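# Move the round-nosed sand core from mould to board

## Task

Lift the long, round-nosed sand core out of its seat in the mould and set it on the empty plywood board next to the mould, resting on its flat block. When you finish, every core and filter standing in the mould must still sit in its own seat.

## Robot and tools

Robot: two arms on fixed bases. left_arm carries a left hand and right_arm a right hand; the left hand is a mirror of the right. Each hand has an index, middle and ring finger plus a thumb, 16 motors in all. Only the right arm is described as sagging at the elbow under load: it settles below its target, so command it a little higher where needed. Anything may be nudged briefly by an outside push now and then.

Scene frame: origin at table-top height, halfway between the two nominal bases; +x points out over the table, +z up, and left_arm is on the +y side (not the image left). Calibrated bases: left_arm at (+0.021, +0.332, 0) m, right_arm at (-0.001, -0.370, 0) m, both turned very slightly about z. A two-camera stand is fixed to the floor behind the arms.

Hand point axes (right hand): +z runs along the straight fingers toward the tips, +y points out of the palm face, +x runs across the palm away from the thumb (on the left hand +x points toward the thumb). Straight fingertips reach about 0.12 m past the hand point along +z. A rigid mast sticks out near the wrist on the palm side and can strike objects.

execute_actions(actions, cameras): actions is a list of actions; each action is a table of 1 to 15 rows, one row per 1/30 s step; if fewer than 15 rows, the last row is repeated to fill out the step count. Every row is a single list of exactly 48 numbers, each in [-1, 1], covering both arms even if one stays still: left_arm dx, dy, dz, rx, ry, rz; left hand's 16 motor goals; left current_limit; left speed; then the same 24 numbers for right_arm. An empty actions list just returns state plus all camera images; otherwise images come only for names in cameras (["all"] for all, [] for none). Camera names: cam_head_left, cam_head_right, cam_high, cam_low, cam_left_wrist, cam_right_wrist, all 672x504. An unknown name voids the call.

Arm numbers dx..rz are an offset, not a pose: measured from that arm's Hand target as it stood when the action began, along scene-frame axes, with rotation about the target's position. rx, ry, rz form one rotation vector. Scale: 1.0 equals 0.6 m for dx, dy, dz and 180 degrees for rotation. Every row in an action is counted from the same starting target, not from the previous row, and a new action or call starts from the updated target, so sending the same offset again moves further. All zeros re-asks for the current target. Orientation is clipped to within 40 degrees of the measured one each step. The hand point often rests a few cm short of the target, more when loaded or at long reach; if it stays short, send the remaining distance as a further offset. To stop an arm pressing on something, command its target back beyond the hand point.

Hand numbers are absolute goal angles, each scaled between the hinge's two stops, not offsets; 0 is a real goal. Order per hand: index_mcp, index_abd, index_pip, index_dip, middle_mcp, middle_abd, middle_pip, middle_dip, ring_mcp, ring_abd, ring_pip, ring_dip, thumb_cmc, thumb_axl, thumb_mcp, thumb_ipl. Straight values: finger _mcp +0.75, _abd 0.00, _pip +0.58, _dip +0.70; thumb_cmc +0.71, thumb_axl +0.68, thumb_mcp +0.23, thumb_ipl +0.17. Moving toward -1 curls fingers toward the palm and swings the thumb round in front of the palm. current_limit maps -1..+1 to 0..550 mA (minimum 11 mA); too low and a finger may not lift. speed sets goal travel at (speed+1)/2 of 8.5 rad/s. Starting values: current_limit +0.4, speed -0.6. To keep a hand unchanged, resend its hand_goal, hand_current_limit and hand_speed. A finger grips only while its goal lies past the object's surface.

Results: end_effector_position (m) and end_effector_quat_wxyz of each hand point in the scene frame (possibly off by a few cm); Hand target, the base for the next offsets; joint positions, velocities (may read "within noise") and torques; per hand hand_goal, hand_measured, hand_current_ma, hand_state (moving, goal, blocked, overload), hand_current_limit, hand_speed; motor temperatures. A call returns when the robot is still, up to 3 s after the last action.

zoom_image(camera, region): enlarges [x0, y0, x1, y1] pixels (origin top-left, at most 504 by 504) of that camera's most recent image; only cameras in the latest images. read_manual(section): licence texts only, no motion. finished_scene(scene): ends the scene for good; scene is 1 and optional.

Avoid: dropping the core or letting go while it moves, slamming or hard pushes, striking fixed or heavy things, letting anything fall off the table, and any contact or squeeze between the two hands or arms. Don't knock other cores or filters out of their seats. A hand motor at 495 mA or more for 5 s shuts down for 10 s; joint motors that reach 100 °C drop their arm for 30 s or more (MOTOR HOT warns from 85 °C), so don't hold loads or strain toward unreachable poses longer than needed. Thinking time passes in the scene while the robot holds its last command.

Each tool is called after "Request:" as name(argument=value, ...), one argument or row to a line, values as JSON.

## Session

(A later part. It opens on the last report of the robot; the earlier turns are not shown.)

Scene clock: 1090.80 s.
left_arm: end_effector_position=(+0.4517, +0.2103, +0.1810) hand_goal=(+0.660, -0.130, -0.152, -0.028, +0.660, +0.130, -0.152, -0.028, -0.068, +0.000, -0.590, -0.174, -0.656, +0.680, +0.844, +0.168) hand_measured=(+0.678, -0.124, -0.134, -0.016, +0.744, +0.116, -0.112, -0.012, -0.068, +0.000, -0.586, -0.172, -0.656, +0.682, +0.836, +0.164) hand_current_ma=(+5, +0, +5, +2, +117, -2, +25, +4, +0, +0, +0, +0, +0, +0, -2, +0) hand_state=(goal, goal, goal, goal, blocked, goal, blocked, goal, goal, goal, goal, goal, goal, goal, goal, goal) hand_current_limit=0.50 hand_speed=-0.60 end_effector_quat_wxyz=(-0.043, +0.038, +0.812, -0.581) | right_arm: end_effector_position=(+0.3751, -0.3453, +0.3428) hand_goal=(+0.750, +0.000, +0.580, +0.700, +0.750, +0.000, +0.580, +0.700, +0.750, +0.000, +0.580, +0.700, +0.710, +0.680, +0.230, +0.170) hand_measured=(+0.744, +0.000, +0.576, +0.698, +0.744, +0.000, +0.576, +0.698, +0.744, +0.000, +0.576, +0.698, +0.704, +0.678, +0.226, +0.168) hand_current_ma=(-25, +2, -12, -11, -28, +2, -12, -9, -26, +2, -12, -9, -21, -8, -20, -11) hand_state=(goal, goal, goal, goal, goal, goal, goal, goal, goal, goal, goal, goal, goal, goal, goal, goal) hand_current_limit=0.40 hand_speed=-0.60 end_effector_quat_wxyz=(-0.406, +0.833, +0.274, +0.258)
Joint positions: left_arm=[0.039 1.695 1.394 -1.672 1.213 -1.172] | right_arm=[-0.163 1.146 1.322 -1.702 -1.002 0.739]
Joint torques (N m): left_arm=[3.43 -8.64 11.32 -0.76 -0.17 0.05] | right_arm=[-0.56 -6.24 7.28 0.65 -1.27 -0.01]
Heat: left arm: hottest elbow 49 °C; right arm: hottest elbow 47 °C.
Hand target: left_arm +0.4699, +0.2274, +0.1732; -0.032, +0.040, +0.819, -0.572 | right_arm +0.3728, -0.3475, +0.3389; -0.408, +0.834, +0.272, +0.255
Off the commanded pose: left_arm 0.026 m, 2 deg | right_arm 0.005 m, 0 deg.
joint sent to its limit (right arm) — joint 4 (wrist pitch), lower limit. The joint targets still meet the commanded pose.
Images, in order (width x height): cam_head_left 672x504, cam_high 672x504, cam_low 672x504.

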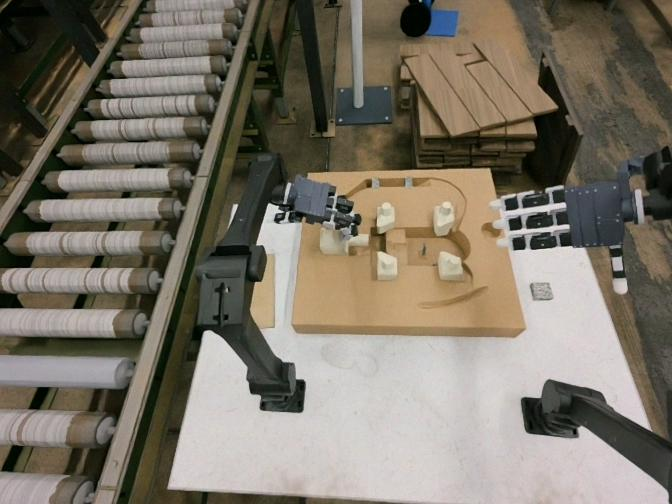

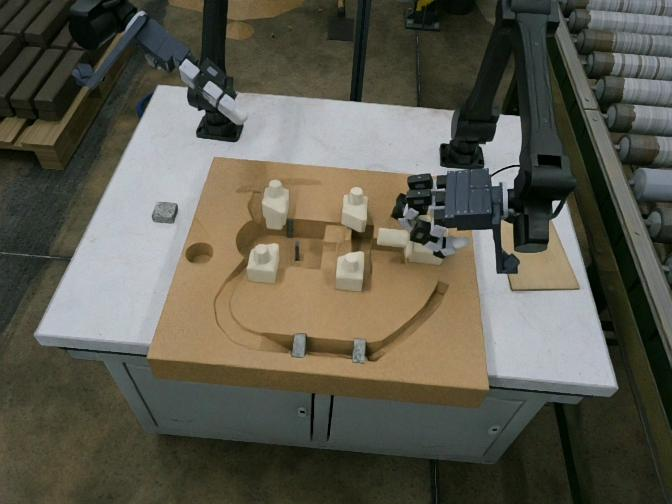

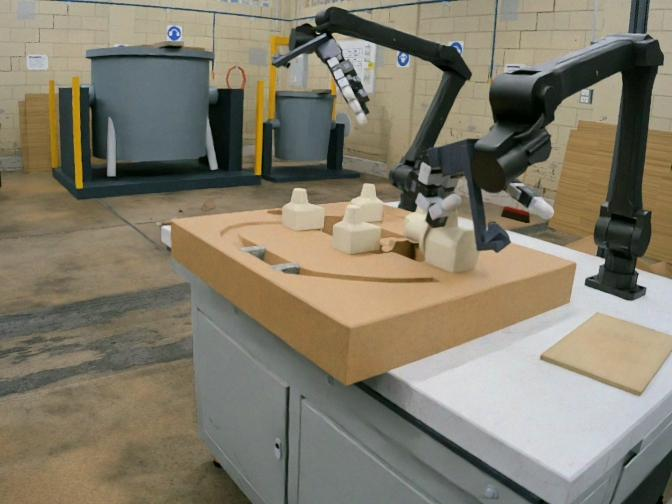

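Request:
execute_actions(
  actions=[
    [[0.0,-0.02,0.02,0,0,0.035,0.72,-0.13,-0.153,-0.029,0.72,0.13,-0.153,-0.029,-0.068,0,-0.591,-0.174,-0.657,0.68,0.674,0.168,0.4,-0.6,0,0,0,0,0,0,0.75,0,0.58,0.7,0.75,0,0.58,0.7,0.75,0,0.58,0.7,0.71,0.68,0.23,0.17,0.4,-0.6]],
    [[0.0,0.0,0.08,0,0,0.035,0.72,-0.13,-0.153,-0.029,0.72,0.13,-0.153,-0.029,-0.068,0,-0.591,-0.174,-0.657,0.68,0.674,0.168,0.4,-0.6,0,0,0,0,0,0,0.75,0,0.58,0.7,0.75,0,0.58,0.7,0.75,0,0.58,0.7,0.71,0.68,0.23,0.17,0.4,-0.6],[0.0,0.08,0.15,0,0,0.035,0.72,-0.13,-0.153,-0.029,0.72,0.13,-0.153,-0.029,-0.068,0,-0.591,-0.174,-0.657,0.68,0.674,0.168,0.4,-0.6,0,0,0,0,0,0,0.75,0,0.58,0.7,0.75,0,0.58,0.7,0.75,0,0.58,0.7,0.71,0.68,0.23,0.17,0.4,-0.6]],
    [[0.0,0.08,0.02,0,0,0,0.72,0.1,-0.1,0.2,0.72,-0.1,-0.1,0.2,-0.068,0,-0.591,-0.174,-0.6,0.68,0.1,0.168,0.4,-0.6,0,0,0,0,0,0,0.75,0,0.58,0.7,0.75,0,0.58,0.7,0.75,0,0.58,0.7,0.71,0.68,0.23,0.17,0.4,-0.6]],
  ],
  cameras=["cam_low","cam_high","cam_head_left","cam_head_right"],
)

Request:
zoom_image(
  camera="cam_low",
  region=[350, 160, 500, 280],
)

Request:
zoom_image(
  camera="cam_head_left",
  region=[310, 195, 410, 285],
)

Request:
zoom_image(
  camera="cam_high",
  region=[360, 180, 470, 290],
)

Scene clock: 1108.60 s.
left_arm: end_effector_position=(+0.4566, +0.3072, +0.2802) hand_goal=(+0.720, +0.100, -0.100, +0.200, +0.720, -0.100, -0.100, +0.200, -0.068, +0.000, -0.590, -0.174, -0.600, +0.680, +0.100, +0.168) hand_measured=(+0.714, +0.096, -0.104, +0.198, +0.714, -0.096, -0.104, +0.198, -0.068, +0.000, -0.586, -0.172, -0.602, +0.682, +0.102, +0.166) hand_current_ma=(-1, +0, +0, +0, -1, +0, +0, +0, +0, +0, +0, +0, +0, +0, +0, +0) hand_state=(goal, goal, goal, goal, goal, goal, goal, goal, goal, goal, goal, goal, goal, goal, goal, goal) hand_current_limit=0.40 hand_speed=-0.60 end_effector_quat_wxyz=(+0.050, -0.082, +0.821, -0.562) | right_arm: end_effector_position=(+0.3751, -0.3453, +0.3428) hand_goal=(+0.750, +0.000, +0.580, +0.700, +0.750, +0.000, +0.580, +0.700, +0.750, +0.000, +0.580, +0.700, +0.710, +0.680, +0.230, +0.170) hand_measured=(+0.744, +0.000, +0.576, +0.698, +0.744, +0.000, +0.576, +0.698, +0.744, +0.000, +0.576, +0.698, +0.704, +0.678, +0.226, +0.168) hand_current_ma=(-25, +2, -12, -11, -28, +2, -12, -9, -26, +2, -12, -9, -21, -8, -20, -11) hand_state=(goal, goal, goal, goal, goal, goal, goal, goal, goal, goal, goal, goal, goal, goal, goal, goal) hand_current_limit=0.40 hand_speed=-0.60 end_effector_quat_wxyz=(-0.406, +0.833, +0.274, +0.258)
Joint positions: left_arm=[0.259 1.537 1.495 -1.675 1.195 -1.424] | right_arm=[-0.163 1.146 1.322 -1.702 -1.002 0.739]
Joint torques (N m): left_arm=[1.32 -8.23 12.92 -0.69 0.84 -0.04] | right_arm=[-0.62 -6.24 7.28 0.65 -1.27 -0.02]
Heat: left arm: hottest elbow 48 °C; right arm: hottest elbow 47 °C.
Hand target: left_arm +0.4699, +0.3113, +0.2872; +0.031, -0.050, +0.818, -0.572 | right_arm +0.3728, -0.3475, +0.3389; -0.408, +0.834, +0.272, +0.255
Off the commanded pose: left_arm 0.016 m, 4 deg | right_arm 0.005 m, 0 deg.
joint sent to its limit (left arm) — joint 4 (wrist pitch), lower limit. The joint targets are off in orientation, not in position.
joint sent to its limit (right arm) — joint 4 (wrist pitch), lower limit. The joint targets still meet the commanded pose.
Images, in order (width x height): cam_head_left 672x504, cam_head_right 672x504, cam_high 672x504, cam_low 672x504.

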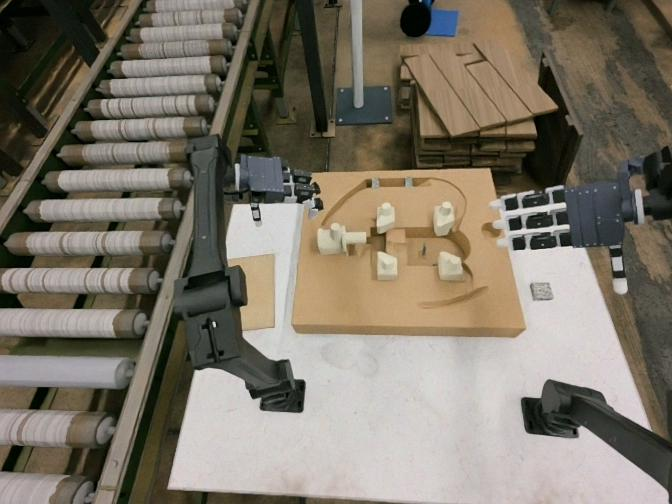

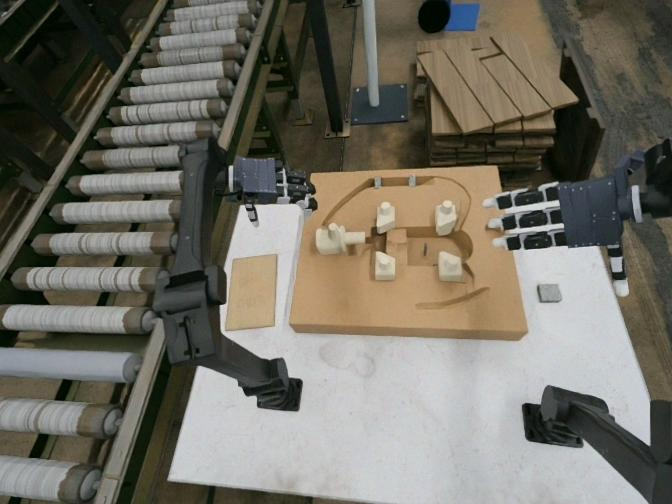

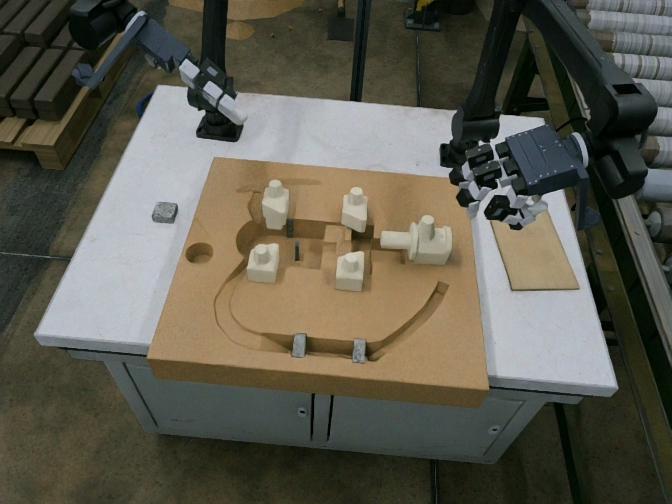

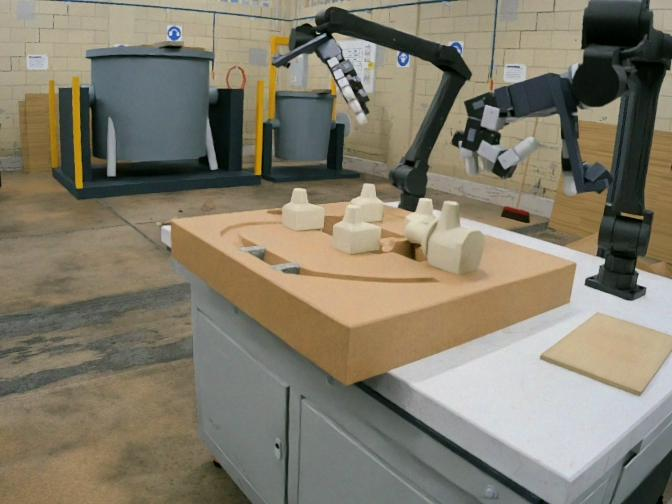

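Scaled by 3.360 from the camera's 672x504 image, which has a finer 960x720 frame.

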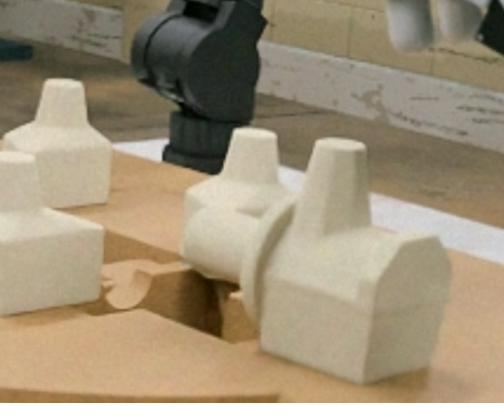

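Scaled by 5.040 from the camera's 672x504 image, which has a finer 960x720 frame.

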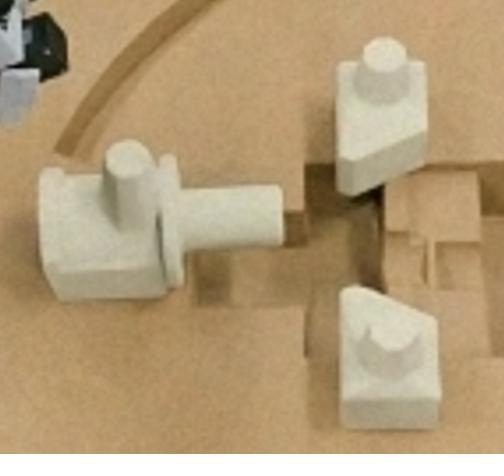

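Scaled by 4.582 from the camera's 672x504 image, which has a finer 960x720 frame.

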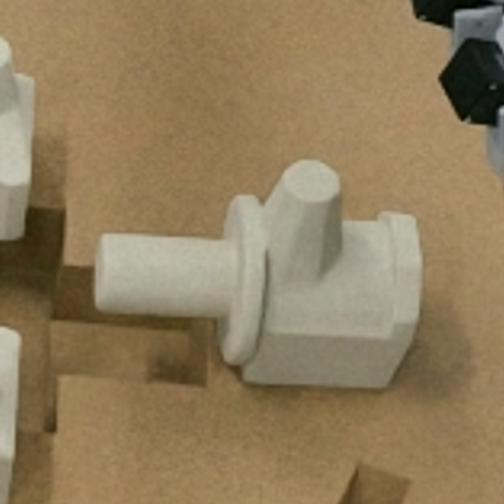

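Request:
execute_actions(
  actions=[
    [[-0.023,-0.182,-0.04,0,0,-0.02,0.753,0.13,-0.08,0.188,0.753,-0.13,-0.08,0.188,-0.068,0,-0.591,-0.174,-0.657,0.68,0.337,-0.243,0.4,-0.6,0,0,0,0,0,0,0.75,0,0.58,0.7,0.75,0,0.58,0.7,0.75,0,0.58,0.7,0.71,0.68,0.23,0.17,0.4,-0.6]],
    [[0,0,-0.09,0,0,0,0.753,0.13,-0.08,0.188,0.753,-0.13,-0.08,0.188,-0.068,0,-0.591,-0.174,-0.657,0.68,0.337,-0.243,0.4,-0.6,0,0,0,0,0,0,0.75,0,0.58,0.7,0.75,0,0.58,0.7,0.75,0,0.58,0.7,0.71,0.68,0.23,0.17,0.4,-0.6]],
  ],
  cameras=["cam_low","cam_high","cam_head_left","cam_head_right"],
)

Request:
zoom_image(
  camera="cam_low",
  region=[370, 110, 500, 280],
)

Request:
zoom_image(
  camera="cam_head_left",
  region=[300, 185, 390, 265],
)

Request:
zoom_image(
  camera="cam_head_right",
  region=[300, 185, 390, 265],
)

Scene clock: 1165.90 s.
left_arm: end_effector_position=(+0.4556, +0.1986, +0.2135) hand_goal=(+0.754, +0.130, -0.080, +0.188, +0.754, -0.130, -0.080, +0.188, -0.068, +0.000, -0.590, -0.174, -0.656, +0.680, +0.338, -0.242) hand_measured=(+0.738, +0.126, -0.084, +0.190, +0.738, -0.126, -0.084, +0.190, -0.068, +0.000, -0.586, -0.172, -0.654, +0.682, +0.334, -0.240) hand_current_ma=(-4, +0, +0, +0, -4, +0, +0, +0, +0, +0, +0, +0, +0, +0, +0, +0) hand_state=(goal, goal, goal, goal, goal, goal, goal, goal, goal, goal, goal, goal, goal, goal, goal, goal) hand_current_limit=0.40 hand_speed=-0.60 end_effector_quat_wxyz=(+0.015, -0.014, +0.819, -0.573) | right_arm: end_effector_position=(+0.3751, -0.3453, +0.3428) hand_goal=(+0.750, +0.000, +0.580, +0.700, +0.750, +0.000, +0.580, +0.700, +0.750, +0.000, +0.580, +0.700, +0.710, +0.680, +0.230, +0.170) hand_measured=(+0.744, +0.000, +0.576, +0.698, +0.744, +0.000, +0.576, +0.698, +0.744, +0.000, +0.576, +0.698, +0.704, +0.678, +0.226, +0.168) hand_current_ma=(-25, +2, -12, -11, -28, +2, -12, -9, -26, +2, -12, -9, -21, -8, -20, -11) hand_state=(goal, goal, goal, goal, goal, goal, goal, goal, goal, goal, goal, goal, goal, goal, goal, goal) hand_current_limit=0.40 hand_speed=-0.60 end_effector_quat_wxyz=(-0.406, +0.833, +0.274, +0.258)
Joint positions: left_arm=[0.018 1.521 1.294 -1.238 1.22 -1.676] | right_arm=[-0.163 1.146 1.322 -1.702 -1.002 0.739]
Joint torques (N m): left_arm=[1.79 -9.41 8.61 0.43 0.89 -0.29] | right_arm=[-0.62 -6.24 7.28 0.66 -1.27 -0.01]
Heat: left arm: hottest elbow 52 °C; right arm: hottest elbow 48 °C.
Hand target: left_arm +0.4561, +0.2021, +0.2092; +0.013, -0.024, +0.819, -0.573 | right_arm +0.3728, -0.3475, +0.3389; -0.408, +0.834, +0.272, +0.255
Off the commanded pose: left_arm 0.006 m, 1 deg | right_arm 0.005 m, 0 deg.
joint sent to its limit (right arm) — joint 4 (wrist pitch), lower limit. The joint targets still meet the commanded pose.
Images, in order (width x height): cam_head_left 672x504, cam_head_right 672x504, cam_high 672x504, cam_low 672x504.

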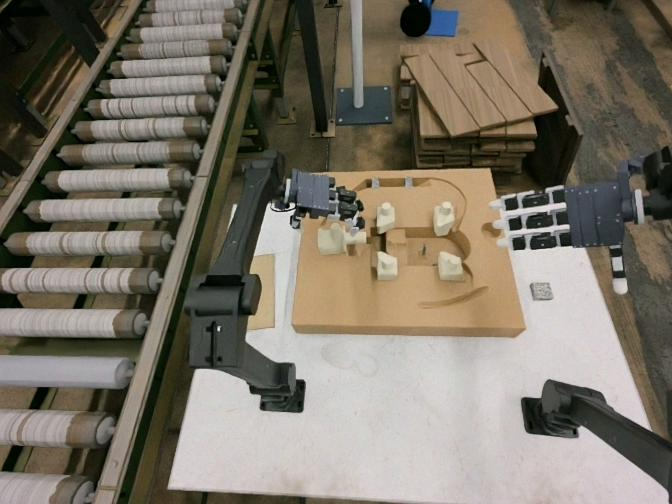

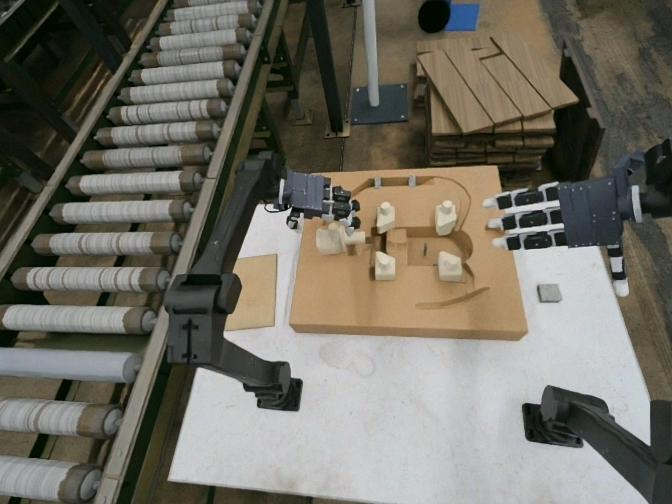

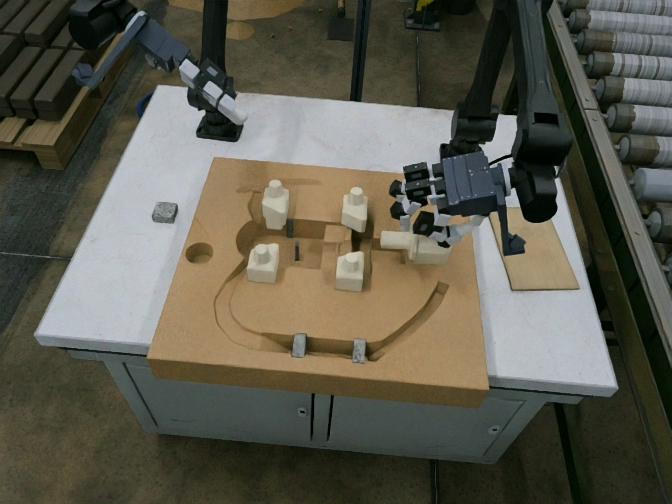

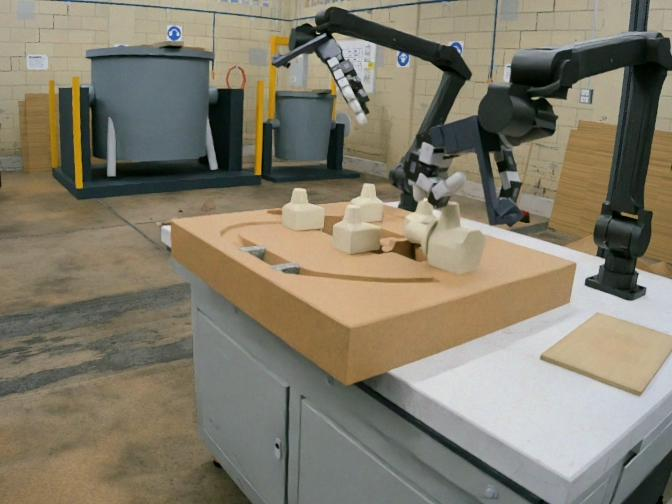

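Scaled by 2.965 from the camera's 672x504 image, which has a finer 960x720 frame.

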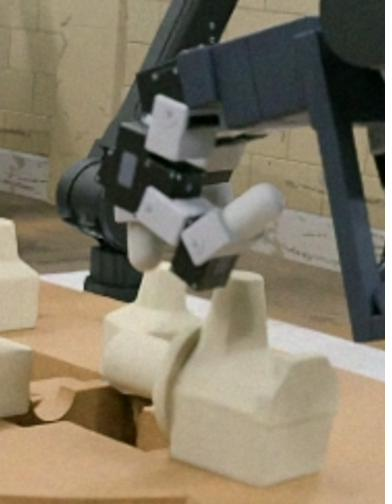

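Scaled by 5.600 from the camera's 672x504 image, which has a finer 960x720 frame.

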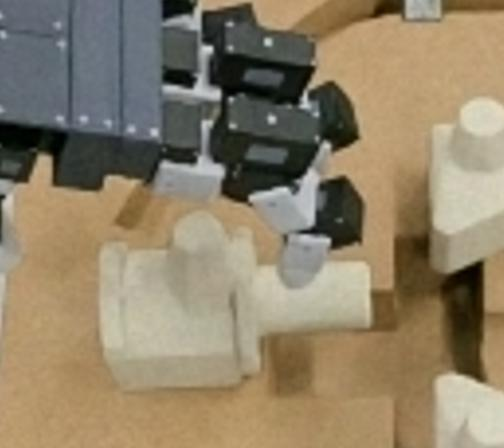

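Scaled by 5.600 from the camera's 672x504 image, which has a finer 960x720 frame.

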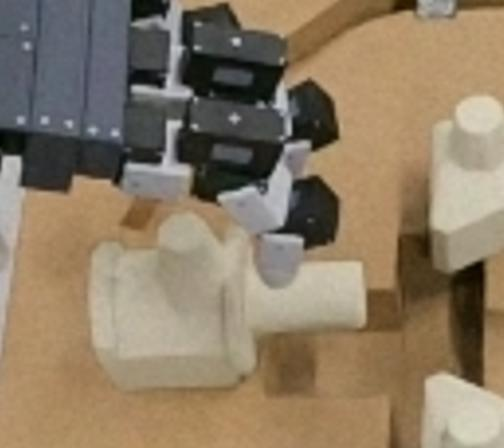

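Request:
execute_actions(
  actions=[
    [[0.002,0.004,-0.05,0,0,0,0.753,0.13,-0.08,0.188,0.753,-0.13,-0.08,0.188,-0.068,0,-0.591,-0.174,-0.657,0.68,0.337,-0.243,0.4,-0.6,0,0,0,0,0,0,0.75,0,0.58,0.7,0.75,0,0.58,0.7,0.75,0,0.58,0.7,0.71,0.68,0.23,0.17,0.4,-0.6],[0.002,0.006,-0.1,0,0,0,0.753,0.13,-0.08,0.188,0.753,-0.13,-0.08,0.188,-0.068,0,-0.591,-0.174,-0.657,0.68,0.337,-0.243,0.4,-0.6,0,0,0,0,0,0,0.75,0,0.58,0.7,0.75,0,0.58,0.7,0.75,0,0.58,0.7,0.71,0.68,0.23,0.17,0.4,-0.6]],
  ],
  cameras=["cam_low","cam_head_left","cam_high"],
)

Request:
zoom_image(
  camera="cam_low",
  region=[370, 110, 500, 280],
)

Request:
zoom_image(
  camera="cam_head_left",
  region=[300, 185, 390, 265],
)

Request:
zoom_image(
  camera="cam_high",
  region=[370, 150, 480, 280],
)

Scene clock: 1192.90 s.
left_arm: end_effector_position=(+0.4538, +0.1999, +0.1566) hand_goal=(+0.754, +0.130, -0.080, +0.188, +0.754, -0.130, -0.080, +0.188, -0.068, +0.000, -0.590, -0.174, -0.656, +0.680, +0.338, -0.242) hand_measured=(+0.740, +0.126, -0.084, +0.190, +0.748, -0.128, -0.084, +0.186, -0.068, +0.000, -0.586, -0.172, -0.654, +0.682, +0.334, -0.240) hand_current_ma=(-4, +0, +0, +0, -1, +0, +0, +0, +0, +0, +0, +0, +0, +0, +0, +0) hand_state=(goal, goal, goal, goal, goal, goal, goal, goal, goal, goal, goal, goal, goal, goal, goal, goal) hand_current_limit=0.40 hand_speed=-0.60 end_effector_quat_wxyz=(+0.012, -0.018, +0.819, -0.574) | right_arm: end_effector_position=(+0.3751, -0.3453, +0.3428) hand_goal=(+0.750, +0.000, +0.580, +0.700, +0.750, +0.000, +0.580, +0.700, +0.750, +0.000, +0.580, +0.700, +0.710, +0.680, +0.230, +0.170) hand_measured=(+0.744, +0.000, +0.576, +0.698, +0.744, +0.000, +0.576, +0.698, +0.744, +0.000, +0.576, +0.698, +0.704, +0.678, +0.226, +0.168) hand_current_ma=(-25, +2, -12, -11, -28, +2, -12, -9, -26, +2, -12, -9, -21, -8, -20, -11) hand_state=(goal, goal, goal, goal, goal, goal, goal, goal, goal, goal, goal, goal, goal, goal, goal, goal) hand_current_limit=0.40 hand_speed=-0.60 end_effector_quat_wxyz=(-0.406, +0.833, +0.274, +0.258)
Joint positions: left_arm=[0.021 1.565 1.189 -1.1 1.221 -1.673] | right_arm=[-0.163 1.146 1.322 -1.702 -1.002 0.739]
Joint torques (N m): left_arm=[2.2 -8.7 8.36 0.43 0.88 -0.15] | right_arm=[-0.56 -6.3 7.28 0.65 -1.27 -0.02]
Heat: left arm: hottest elbow 48 °C; right arm: hottest elbow 48 °C.
Hand target: left_arm +0.4573, +0.2058, +0.1491; +0.013, -0.024, +0.819, -0.573 | right_arm +0.3728, -0.3475, +0.3389; -0.408, +0.834, +0.272, +0.255
Off the commanded pose: left_arm 0.010 m, 1 deg | right_arm 0.005 m, 0 deg.
joint sent to its limit (right arm) — joint 4 (wrist pitch), lower limit. The joint targets still meet the commanded pose.
Images, in order (width x height): cam_head_left 672x504, cam_high 672x504, cam_low 672x504.

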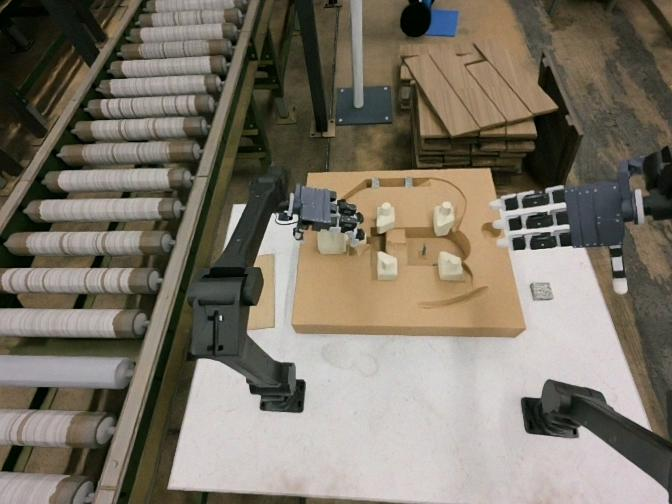

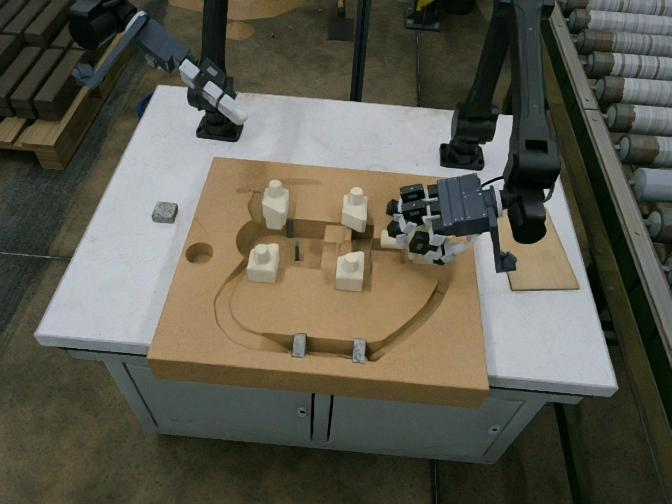

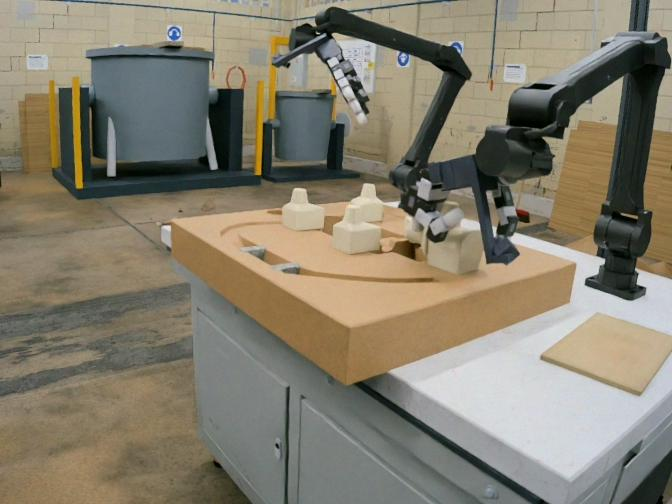

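Scaled by 2.965 from the camera's 672x504 image, which has a finer 960x720 frame.

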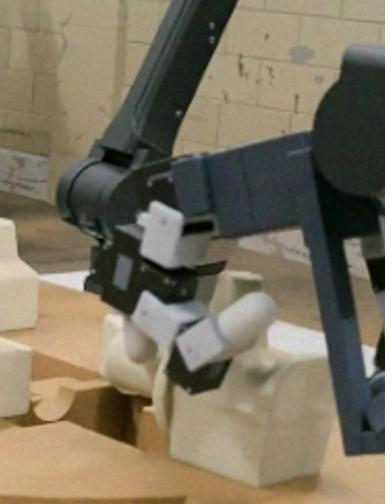

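Scaled by 5.600 from the camera's 672x504 image, which has a finer 960x720 frame.

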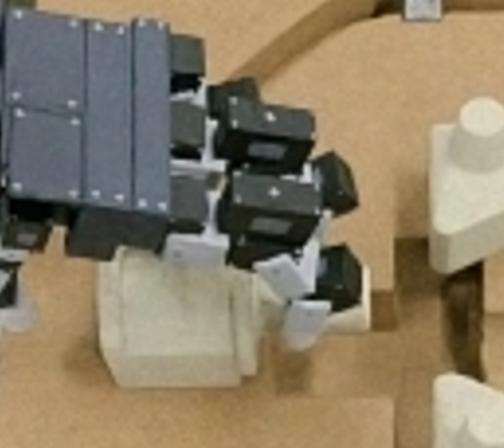

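Scaled by 3.877 from the camera's 672x504 image, which has a finer 960x720 frame.

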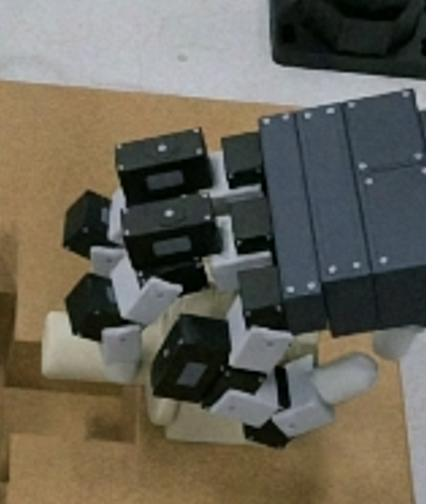

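Request:
execute_actions(
  actions=[
    [[0.007,0.003,-0.013,0,0,0,0.753,0.11,-0.08,0.188,0.753,-0.11,-0.08,0.188,-0.068,0,-0.591,-0.174,-0.657,0.68,0.337,-0.243,0.4,-0.6,0,0,0,0,0,0,0.75,0,0.58,0.7,0.75,0,0.58,0.7,0.75,0,0.58,0.7,0.71,0.68,0.23,0.17,0.4,-0.6]],
    [[0,0,0,0,0,0,0.575,0.11,-0.08,0.188,0.575,-0.11,-0.08,0.188,-0.068,0,-0.591,-0.174,-0.657,0.68,0.161,-0.243,0.0,-0.85,0,0,0,0,0,0,0.75,0,0.58,0.7,0.75,0,0.58,0.7,0.75,0,0.58,0.7,0.71,0.68,0.23,0.17,0.4,-0.6]],
  ],
  cameras=["cam_low","cam_head_left","cam_high"],
)

Request:
zoom_image(
  camera="cam_low",
  region=[370, 110, 500, 280],
)

Request:
zoom_image(
  camera="cam_head_left",
  region=[300, 185, 390, 265],
)

Request:
zoom_image(
  camera="cam_high",
  region=[370, 150, 480, 280],
)

Scene clock: 1211.97 s.
left_arm: end_effector_position=(+0.4572, +0.1997, +0.1525) hand_goal=(+0.576, +0.110, -0.080, +0.188, +0.576, -0.110, -0.080, +0.188, -0.068, +0.000, -0.590, -0.174, -0.656, +0.680, +0.162, -0.242) hand_measured=(+0.592, +0.110, -0.072, +0.192, +0.602, -0.114, -0.068, +0.192, -0.068, +0.000, -0.586, -0.172, -0.654, +0.682, +0.164, -0.240) hand_current_ma=(+4, +0, +1, +0, +11, +0, +2, +0, +0, +0, +0, +0, +0, +0, +0, +0) hand_state=(goal, goal, goal, goal, blocked, goal, goal, goal, goal, goal, goal, goal, goal, goal, goal, goal) hand_current_limit=0.00 hand_speed=-0.85 end_effector_quat_wxyz=(+0.013, -0.018, +0.816, -0.577) | right_arm: end_effector_position=(+0.3751, -0.3453, +0.3428) hand_goal=(+0.750, +0.000, +0.580, +0.700, +0.750, +0.000, +0.580, +0.700, +0.750, +0.000, +0.580, +0.700, +0.710, +0.680, +0.230, +0.170) hand_measured=(+0.744, +0.000, +0.576, +0.698, +0.744, +0.000, +0.576, +0.698, +0.744, +0.000, +0.576, +0.698, +0.704, +0.678, +0.226, +0.168) hand_current_ma=(-25, +2, -12, -11, -28, +2, -12, -9, -26, +2, -12, -9, -21, -8, -20, -11) hand_state=(goal, goal, goal, goal, goal, goal, goal, goal, goal, goal, goal, goal, goal, goal, goal, goal) hand_current_limit=0.40 hand_speed=-0.60 end_effector_quat_wxyz=(-0.406, +0.833, +0.274, +0.258)
Joint positions: left_arm=[0.023 1.578 1.189 -1.087 1.229 -1.672] | right_arm=[-0.163 1.146 1.322 -1.702 -1.002 0.739]
Joint torques (N m): left_arm=[2.26 -8.47 8.58 0.24 0.55 -0.07] | right_arm=[-0.62 -6.24 7.28 0.65 -1.27 -0.02]
Heat: left arm: hottest elbow 48 °C; right arm: hottest elbow 48 °C.
Hand target: left_arm +0.4615, +0.2076, +0.1414; +0.013, -0.024, +0.819, -0.573 | right_arm +0.3728, -0.3475, +0.3389; -0.408, +0.834, +0.272, +0.255
Off the commanded pose: left_arm 0.014 m, 1 deg | right_arm 0.005 m, 0 deg.
joint sent to its limit (right arm) — joint 4 (wrist pitch), lower limit. The joint targets still meet the commanded pose.
Images, in order (width x height): cam_head_left 672x504, cam_high 672x504, cam_low 672x504.

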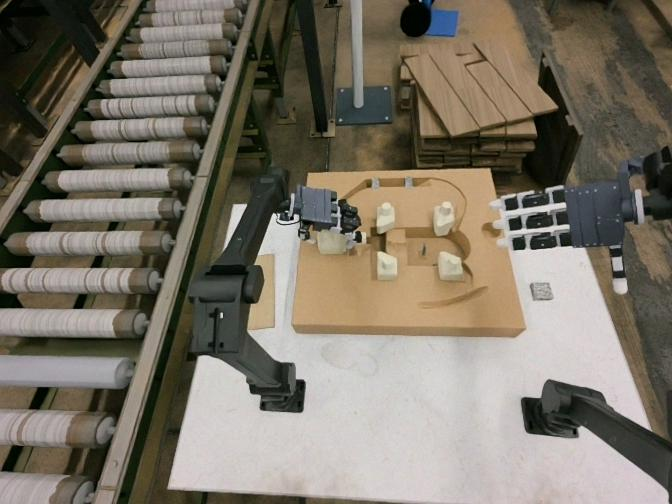

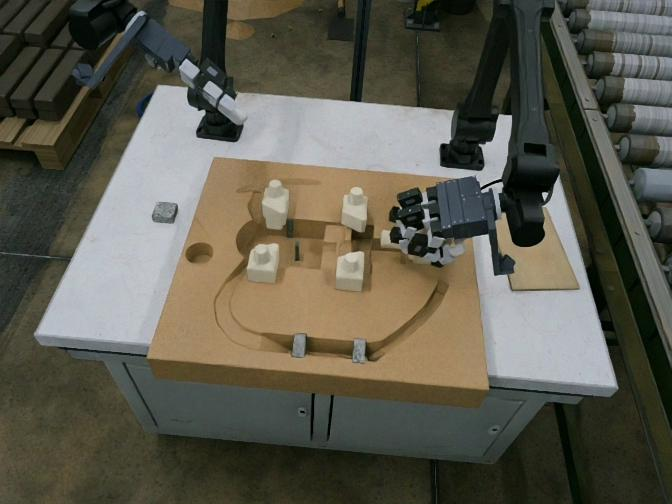

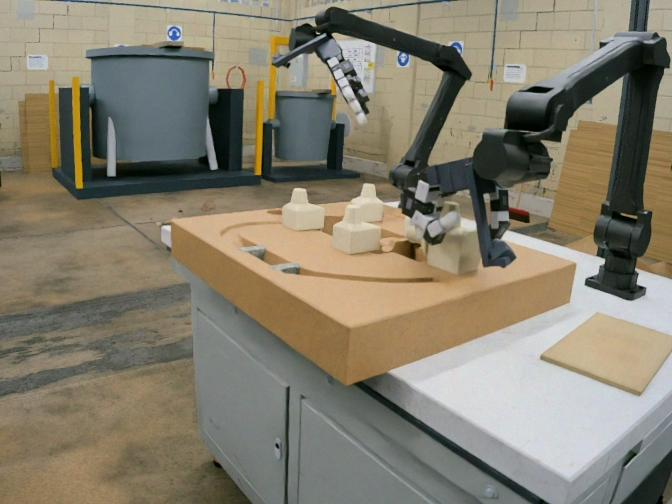

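Scaled by 2.965 from the camera's 672x504 image, which has a finer 960x720 frame.

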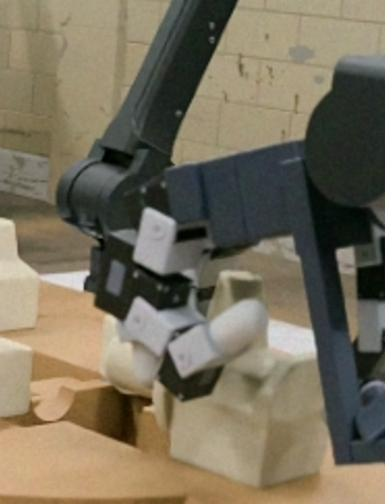

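Scaled by 5.600 from the camera's 672x504 image, which has a finer 960x720 frame.

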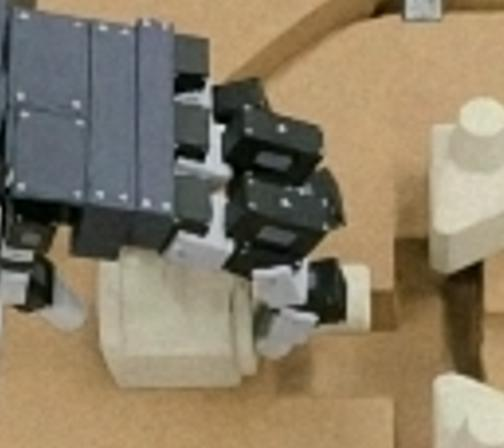

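Scaled by 3.877 from the camera's 672x504 image, which has a finer 960x720 frame.

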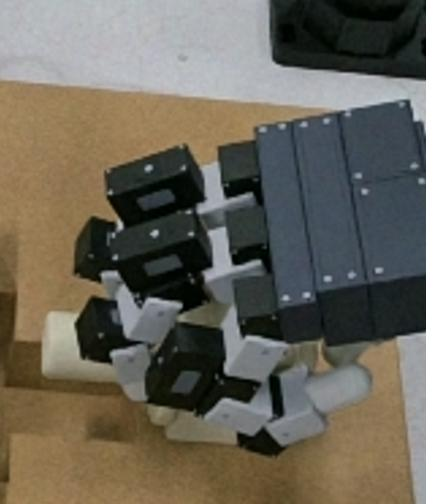

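Request:
execute_actions(
  actions=[
    [[0,0,0,0,0,0,0.54,0.11,-0.09,0.18,0.54,-0.11,-0.09,0.18,-0.068,0,-0.591,-0.174,-0.657,0.68,0.05,-0.243,0.2,-0.85,0,0,0,0,0,0,0.75,0,0.58,0.7,0.75,0,0.58,0.7,0.75,0,0.58,0.7,0.71,0.68,0.23,0.17,0.4,-0.6]],
  ],
  cameras=["cam_head_left"],
)

Request:
zoom_image(
  camera="cam_head_left",
  region=[300, 185, 390, 265],
)

Scene clock: 1217.90 s.
left_arm: end_effector_position=(+0.4571, +0.1993, +0.1529) hand_goal=(+0.540, +0.110, -0.090, +0.180, +0.540, -0.110, -0.090, +0.180, -0.068, +0.000, -0.590, -0.174, -0.656, +0.680, +0.050, -0.242) hand_measured=(+0.572, +0.108, -0.070, +0.192, +0.586, -0.112, -0.068, +0.192, -0.068, +0.000, -0.586, -0.172, -0.654, +0.682, +0.104, -0.232) hand_current_ma=(+18, +0, +6, +2, +35, +0, +7, +2, +0, +0, +0, +0, +0, +0, +73, +3) hand_state=(blocked, goal, goal, goal, blocked, goal, blocked, goal, goal, goal, goal, goal, goal, goal, blocked, goal) hand_current_limit=0.20 hand_speed=-0.85 end_effector_quat_wxyz=(+0.012, -0.018, +0.815, -0.579) | right_arm: end_effector_position=(+0.3751, -0.3453, +0.3428) hand_goal=(+0.750, +0.000, +0.580, +0.700, +0.750, +0.000, +0.580, +0.700, +0.750, +0.000, +0.580, +0.700, +0.710, +0.680, +0.230, +0.170) hand_measured=(+0.744, +0.000, +0.576, +0.698, +0.744, +0.000, +0.576, +0.698, +0.744, +0.000, +0.576, +0.698, +0.704, +0.678, +0.226, +0.168) hand_current_ma=(-25, +2, -12, -11, -28, +2, -12, -9, -26, +2, -12, -9, -21, -8, -20, -11) hand_state=(goal, goal, goal, goal, goal, goal, goal, goal, goal, goal, goal, goal, goal, goal, goal, goal) hand_current_limit=0.40 hand_speed=-0.60 end_effector_quat_wxyz=(-0.406, +0.833, +0.274, +0.258)
Joint positions: left_arm=[0.023 1.578 1.189 -1.087 1.233 -1.672] | right_arm=[-0.163 1.146 1.322 -1.702 -1.002 0.739]
Joint torques (N m): left_arm=[2.26 -8.47 8.57 0.24 0.45 -0.07] | right_arm=[-0.62 -6.24 7.27 0.66 -1.28 -0.02]
Heat: left arm: hottest elbow 48 °C; right arm: hottest elbow 48 °C.
Hand target: left_arm +0.4615, +0.2075, +0.1414; +0.013, -0.024, +0.819, -0.573 | right_arm +0.3728, -0.3475, +0.3389; -0.408, +0.834, +0.272, +0.255
Off the commanded pose: left_arm 0.015 m, 1 deg | right_arm 0.005 m, 0 deg.
joint sent to its limit (right arm) — joint 4 (wrist pitch), lower limit. The joint targets still meet the commanded pose.
Images, in order (width x height): cam_head_left 672x504.

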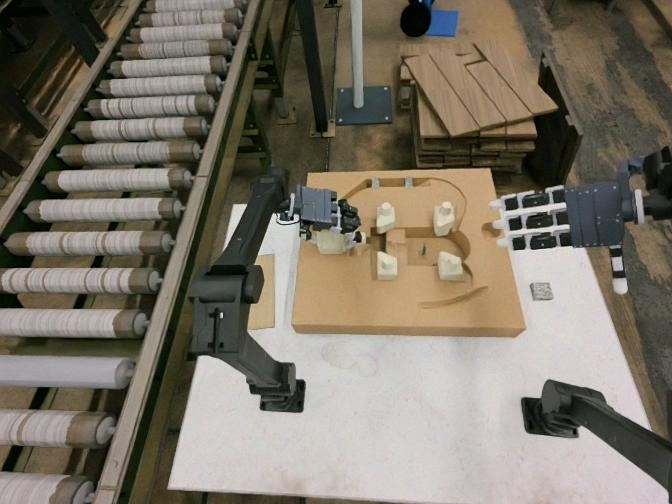

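Scaled by 5.600 from the camera's 672x504 image, which has a finer 960x720 frame.

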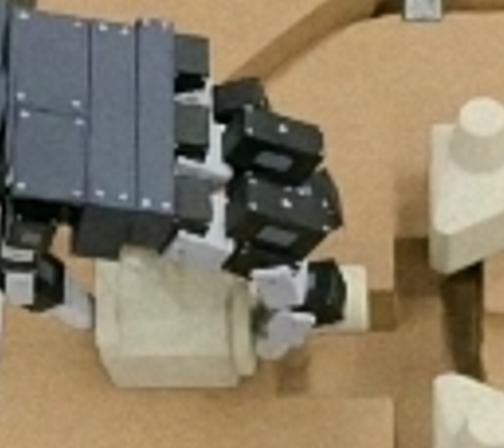

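Request:
execute_actions(
  actions=[
    [[0,0,0,0,0,0,0.49,0.11,-0.13,0.15,0.49,-0.11,-0.13,0.15,-0.068,0,-0.591,-0.174,-0.657,0.68,0.0,-0.3,0.75,-0.85,0,0,0,0,0,0,0.75,0,0.58,0.7,0.75,0,0.58,0.7,0.75,0,0.58,0.7,0.71,0.68,0.23,0.17,0.4,-0.6]],
  ],
  cameras=[],
)

Request:
execute_actions(
  actions=[
    [[0,0,0,0,0,0,0.45,0.11,-0.18,0.11,0.45,-0.11,-0.18,0.11,-0.068,0,-0.591,-0.174,-0.657,0.68,-0.08,-0.35,0.75,-0.85,0,0,0,0,0,0,0.75,0,0.58,0.7,0.75,0,0.58,0.7,0.75,0,0.58,0.7,0.71,0.68,0.23,0.17,0.4,-0.6]],
  ],
  cameras=["cam_head_left"],
)

Request:
zoom_image(
  camera="cam_head_left",
  region=[300, 185, 390, 265],
)

Scene clock: 1231.83 s.
left_arm: end_effector_position=(+0.4571, +0.1993, +0.1529) hand_goal=(+0.490, +0.110, -0.130, +0.150, +0.490, -0.110, -0.130, +0.150, -0.068, +0.000, -0.590, -0.174, -0.656, +0.680, +0.000, -0.300) hand_measured=(+0.570, +0.108, -0.070, +0.188, +0.582, -0.112, -0.068, +0.188, -0.068, +0.000, -0.586, -0.172, -0.654, +0.682, +0.102, -0.236) hand_current_ma=(+103, +0, +52, +22, +141, +0, +56, +21, +0, +0, +0, +0, +0, +0, +254, +108) hand_state=(blocked, goal, blocked, blocked, blocked, goal, blocked, blocked, goal, goal, goal, goal, goal, goal, blocked, blocked) hand_current_limit=0.75 hand_speed=-0.85 end_effector_quat_wxyz=(+0.012, -0.018, +0.815, -0.579) | right_arm: end_effector_position=(+0.3751, -0.3453, +0.3428) hand_goal=(+0.750, +0.000, +0.580, +0.700, +0.750, +0.000, +0.580, +0.700, +0.750, +0.000, +0.580, +0.700, +0.710, +0.680, +0.230, +0.170) hand_measured=(+0.744, +0.000, +0.576, +0.698, +0.744, +0.000, +0.576, +0.698, +0.744, +0.000, +0.576, +0.698, +0.704, +0.678, +0.226, +0.168) hand_current_ma=(-25, +2, -12, -11, -28, +2, -12, -9, -26, +2, -12, -9, -21, -8, -20, -11) hand_state=(goal, goal, goal, goal, goal, goal, goal, goal, goal, goal, goal, goal, goal, goal, goal, goal) hand_current_limit=0.40 hand_speed=-0.60 end_effector_quat_wxyz=(-0.406, +0.833, +0.274, +0.258)
Joint positions: left_arm=[0.023 1.578 1.189 -1.087 1.233 -1.672] | right_arm=[-0.163 1.146 1.322 -1.702 -1.002 0.739]
Joint torques (N m): left_arm=[2.2 -8.53 8.55 0.24 0.45 -0.07] | right_arm=[-0.56 -6.24 7.28 0.66 -1.27 -0.02]
Heat: left arm: hottest elbow 48 °C; right arm: hottest elbow 48 °C.
Hand target: left_arm +0.4615, +0.2075, +0.1415; +0.013, -0.024, +0.819, -0.573 | right_arm +0.3728, -0.3475, +0.3389; -0.408, +0.834, +0.272, +0.255
Off the commanded pose: left_arm 0.015 m, 1 deg | right_arm 0.005 m, 0 deg.
joint sent to its limit (right arm) — joint 4 (wrist pitch), lower limit. The joint targets still meet the commanded pose.
No camera images: "cameras" was empty.

Scene clock: 1232.53 s.
left_arm: end_effector_position=(+0.4571, +0.1993, +0.1529) hand_goal=(+0.450, +0.110, -0.180, +0.110, +0.450, -0.110, -0.180, +0.110, -0.068, +0.000, -0.590, -0.174, -0.656, +0.680, -0.080, -0.350) hand_measured=(+0.570, +0.108, -0.070, +0.176, +0.582, -0.112, -0.068, +0.176, -0.068, +0.000, -0.586, -0.172, -0.654, +0.682, +0.102, -0.246) hand_current_ma=(+232, +0, +174, +64, +286, +0, +181, +63, +0, +0, +0, +0, +0, +0, +481, +282) hand_state=(blocked, goal, blocked, blocked, blocked, goal, blocked, blocked, goal, goal, goal, goal, goal, goal, blocked, blocked) hand_current_limit=0.75 hand_speed=-0.85 end_effector_quat_wxyz=(+0.012, -0.018, +0.815, -0.579) | right_arm: end_effector_position=(+0.3751, -0.3453, +0.3428) hand_goal=(+0.750, +0.000, +0.580, +0.700, +0.750, +0.000, +0.580, +0.700, +0.750, +0.000, +0.580, +0.700, +0.710, +0.680, +0.230, +0.170) hand_measured=(+0.744, +0.000, +0.576, +0.698, +0.744, +0.000, +0.576, +0.698, +0.744, +0.000, +0.576, +0.698, +0.704, +0.678, +0.226, +0.168) hand_current_ma=(-25, +2, -12, -11, -28, +2, -12, -9, -26, +2, -12, -9, -21, -8, -20, -11) hand_state=(goal, goal, goal, goal, goal, goal, goal, goal, goal, goal, goal, goal, goal, goal, goal, goal) hand_current_limit=0.40 hand_speed=-0.60 end_effector_quat_wxyz=(-0.406, +0.833, +0.274, +0.258)
Joint positions: left_arm=[0.023 1.578 1.189 -1.087 1.233 -1.672] | right_arm=[-0.163 1.146 1.322 -1.702 -1.002 0.739]
Joint torques (N m): left_arm=[2.26 -8.53 8.55 0.25 0.45 -0.08] | right_arm=[-0.56 -6.24 7.28 0.65 -1.27 -0.01]
Heat: left arm: hottest elbow 47 °C; right arm: hottest elbow 48 °C.
Hand target: left_arm +0.4615, +0.2075, +0.1415; +0.013, -0.024, +0.819, -0.573 | right_arm +0.3728, -0.3475, +0.3389; -0.408, +0.834, +0.272, +0.255
Off the commanded pose: left_arm 0.015 m, 1 deg | right_arm 0.005 m, 0 deg.
joint sent to its limit (right arm) — joint 4 (wrist pitch), lower limit. The joint targets still meet the commanded pose.
Images, in order (width x height): cam_head_left 672x504.

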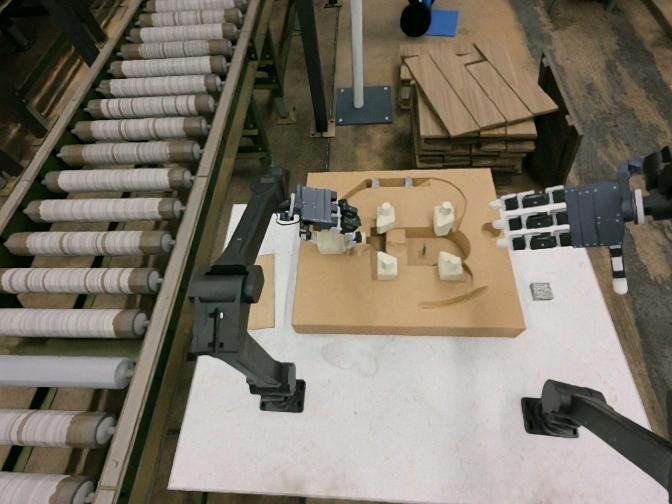

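Scaled by 5.600 from the camera's 672x504 image, which has a finer 960x720 frame.

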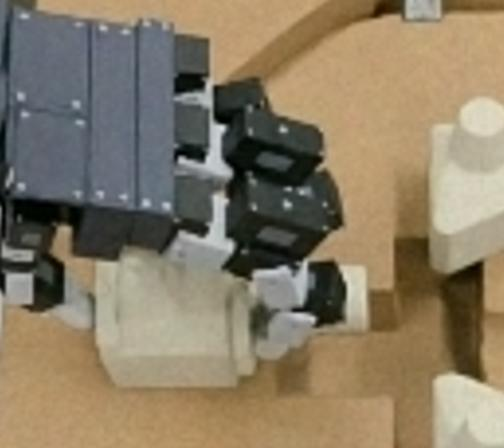

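Request:
execute_actions(
  actions=[
    [[0,0,0.02,0,0,0,0.45,0.11,-0.18,0.11,0.45,-0.11,-0.18,0.11,-0.068,0,-0.591,-0.174,-0.657,0.68,-0.08,-0.34,0.75,-0.85,0,0,0,0,0,0,0.75,0,0.58,0.7,0.75,0,0.58,0.7,0.75,0,0.58,0.7,0.71,0.68,0.23,0.17,0.4,-0.6],[0,0,0.05,0,0,0,0.45,0.11,-0.18,0.11,0.45,-0.11,-0.18,0.11,-0.068,0,-0.591,-0.174,-0.657,0.68,-0.08,-0.34,0.75,-0.85,0,0,0,0,0,0,0.75,0,0.58,0.7,0.75,0,0.58,0.7,0.75,0,0.58,0.7,0.71,0.68,0.23,0.17,0.4,-0.6]],
  ],
  cameras=["cam_low"],
)

Request:
zoom_image(
  camera="cam_low",
  region=[370, 110, 500, 280],
)

Scene clock: 1239.40 s.
left_arm: end_effector_position=(+0.4507, +0.2007, +0.1531) hand_goal=(+0.450, +0.110, -0.180, +0.110, +0.450, -0.110, -0.180, +0.110, -0.068, +0.000, -0.590, -0.174, -0.656, +0.680, -0.080, -0.340) hand_measured=(+0.568, +0.104, -0.070, +0.176, +0.582, -0.120, -0.068, +0.162, -0.068, +0.000, -0.586, -0.172, -0.652, +0.682, +0.102, -0.246) hand_current_ma=(+230, +0, +174, +64, +286, -1, +181, +40, +0, +0, +0, +0, +0, +0, +481, +230) hand_state=(blocked, goal, blocked, blocked, blocked, goal, blocked, blocked, goal, goal, goal, goal, goal, goal, blocked, blocked) hand_current_limit=0.75 hand_speed=-0.85 end_effector_quat_wxyz=(+0.002, -0.022, +0.818, -0.574) | right_arm: end_effector_position=(+0.3751, -0.3453, +0.3428) hand_goal=(+0.750, +0.000, +0.580, +0.700, +0.750, +0.000, +0.580, +0.700, +0.750, +0.000, +0.580, +0.700, +0.710, +0.680, +0.230, +0.170) hand_measured=(+0.744, +0.000, +0.576, +0.698, +0.744, +0.000, +0.576, +0.698, +0.744, +0.000, +0.576, +0.698, +0.704, +0.678, +0.226, +0.168) hand_current_ma=(-25, +2, -12, -11, -28, +2, -12, -9, -26, +2, -12, -9, -21, -8, -20, -11) hand_state=(goal, goal, goal, goal, goal, goal, goal, goal, goal, goal, goal, goal, goal, goal, goal, goal) hand_current_limit=0.40 hand_speed=-0.60 end_effector_quat_wxyz=(-0.406, +0.833, +0.274, +0.258)
Joint positions: left_arm=[0.023 1.578 1.193 -1.132 1.223 -1.652] | right_arm=[-0.163 1.146 1.322 -1.702 -1.002 0.739]
Joint torques (N m): left_arm=[2.26 -10.75 12.12 -0.95 0.78 -0.3] | right_arm=[-0.56 -6.24 7.28 0.65 -1.27 -0.01]
Heat: left arm: hottest elbow 47 °C; right arm: hottest elbow 48 °C.
Hand target: left_arm +0.4614, +0.2075, +0.1714; +0.013, -0.024, +0.819, -0.573 | right_arm +0.3728, -0.3475, +0.3389; -0.408, +0.834, +0.272, +0.255
Off the commanded pose: left_arm 0.022 m, 1 deg | right_arm 0.005 m, 0 deg.
joint sent to its limit (right arm) — joint 4 (wrist pitch), lower limit. The joint targets still meet the commanded pose.
Images, in order (width x height): cam_low 672x504.

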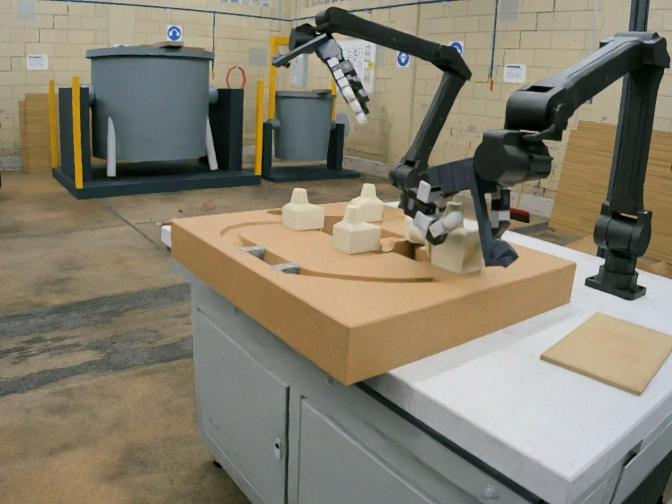

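Scaled by 2.965 from the camera's 672x504 image, which has a finer 960x720 frame.

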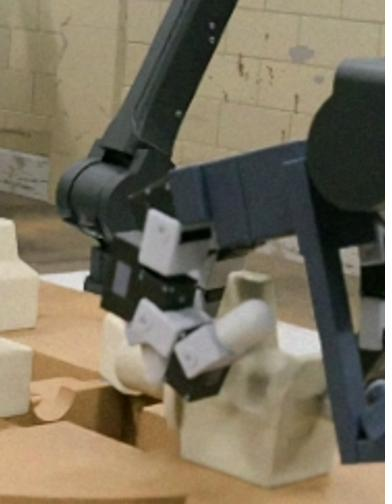

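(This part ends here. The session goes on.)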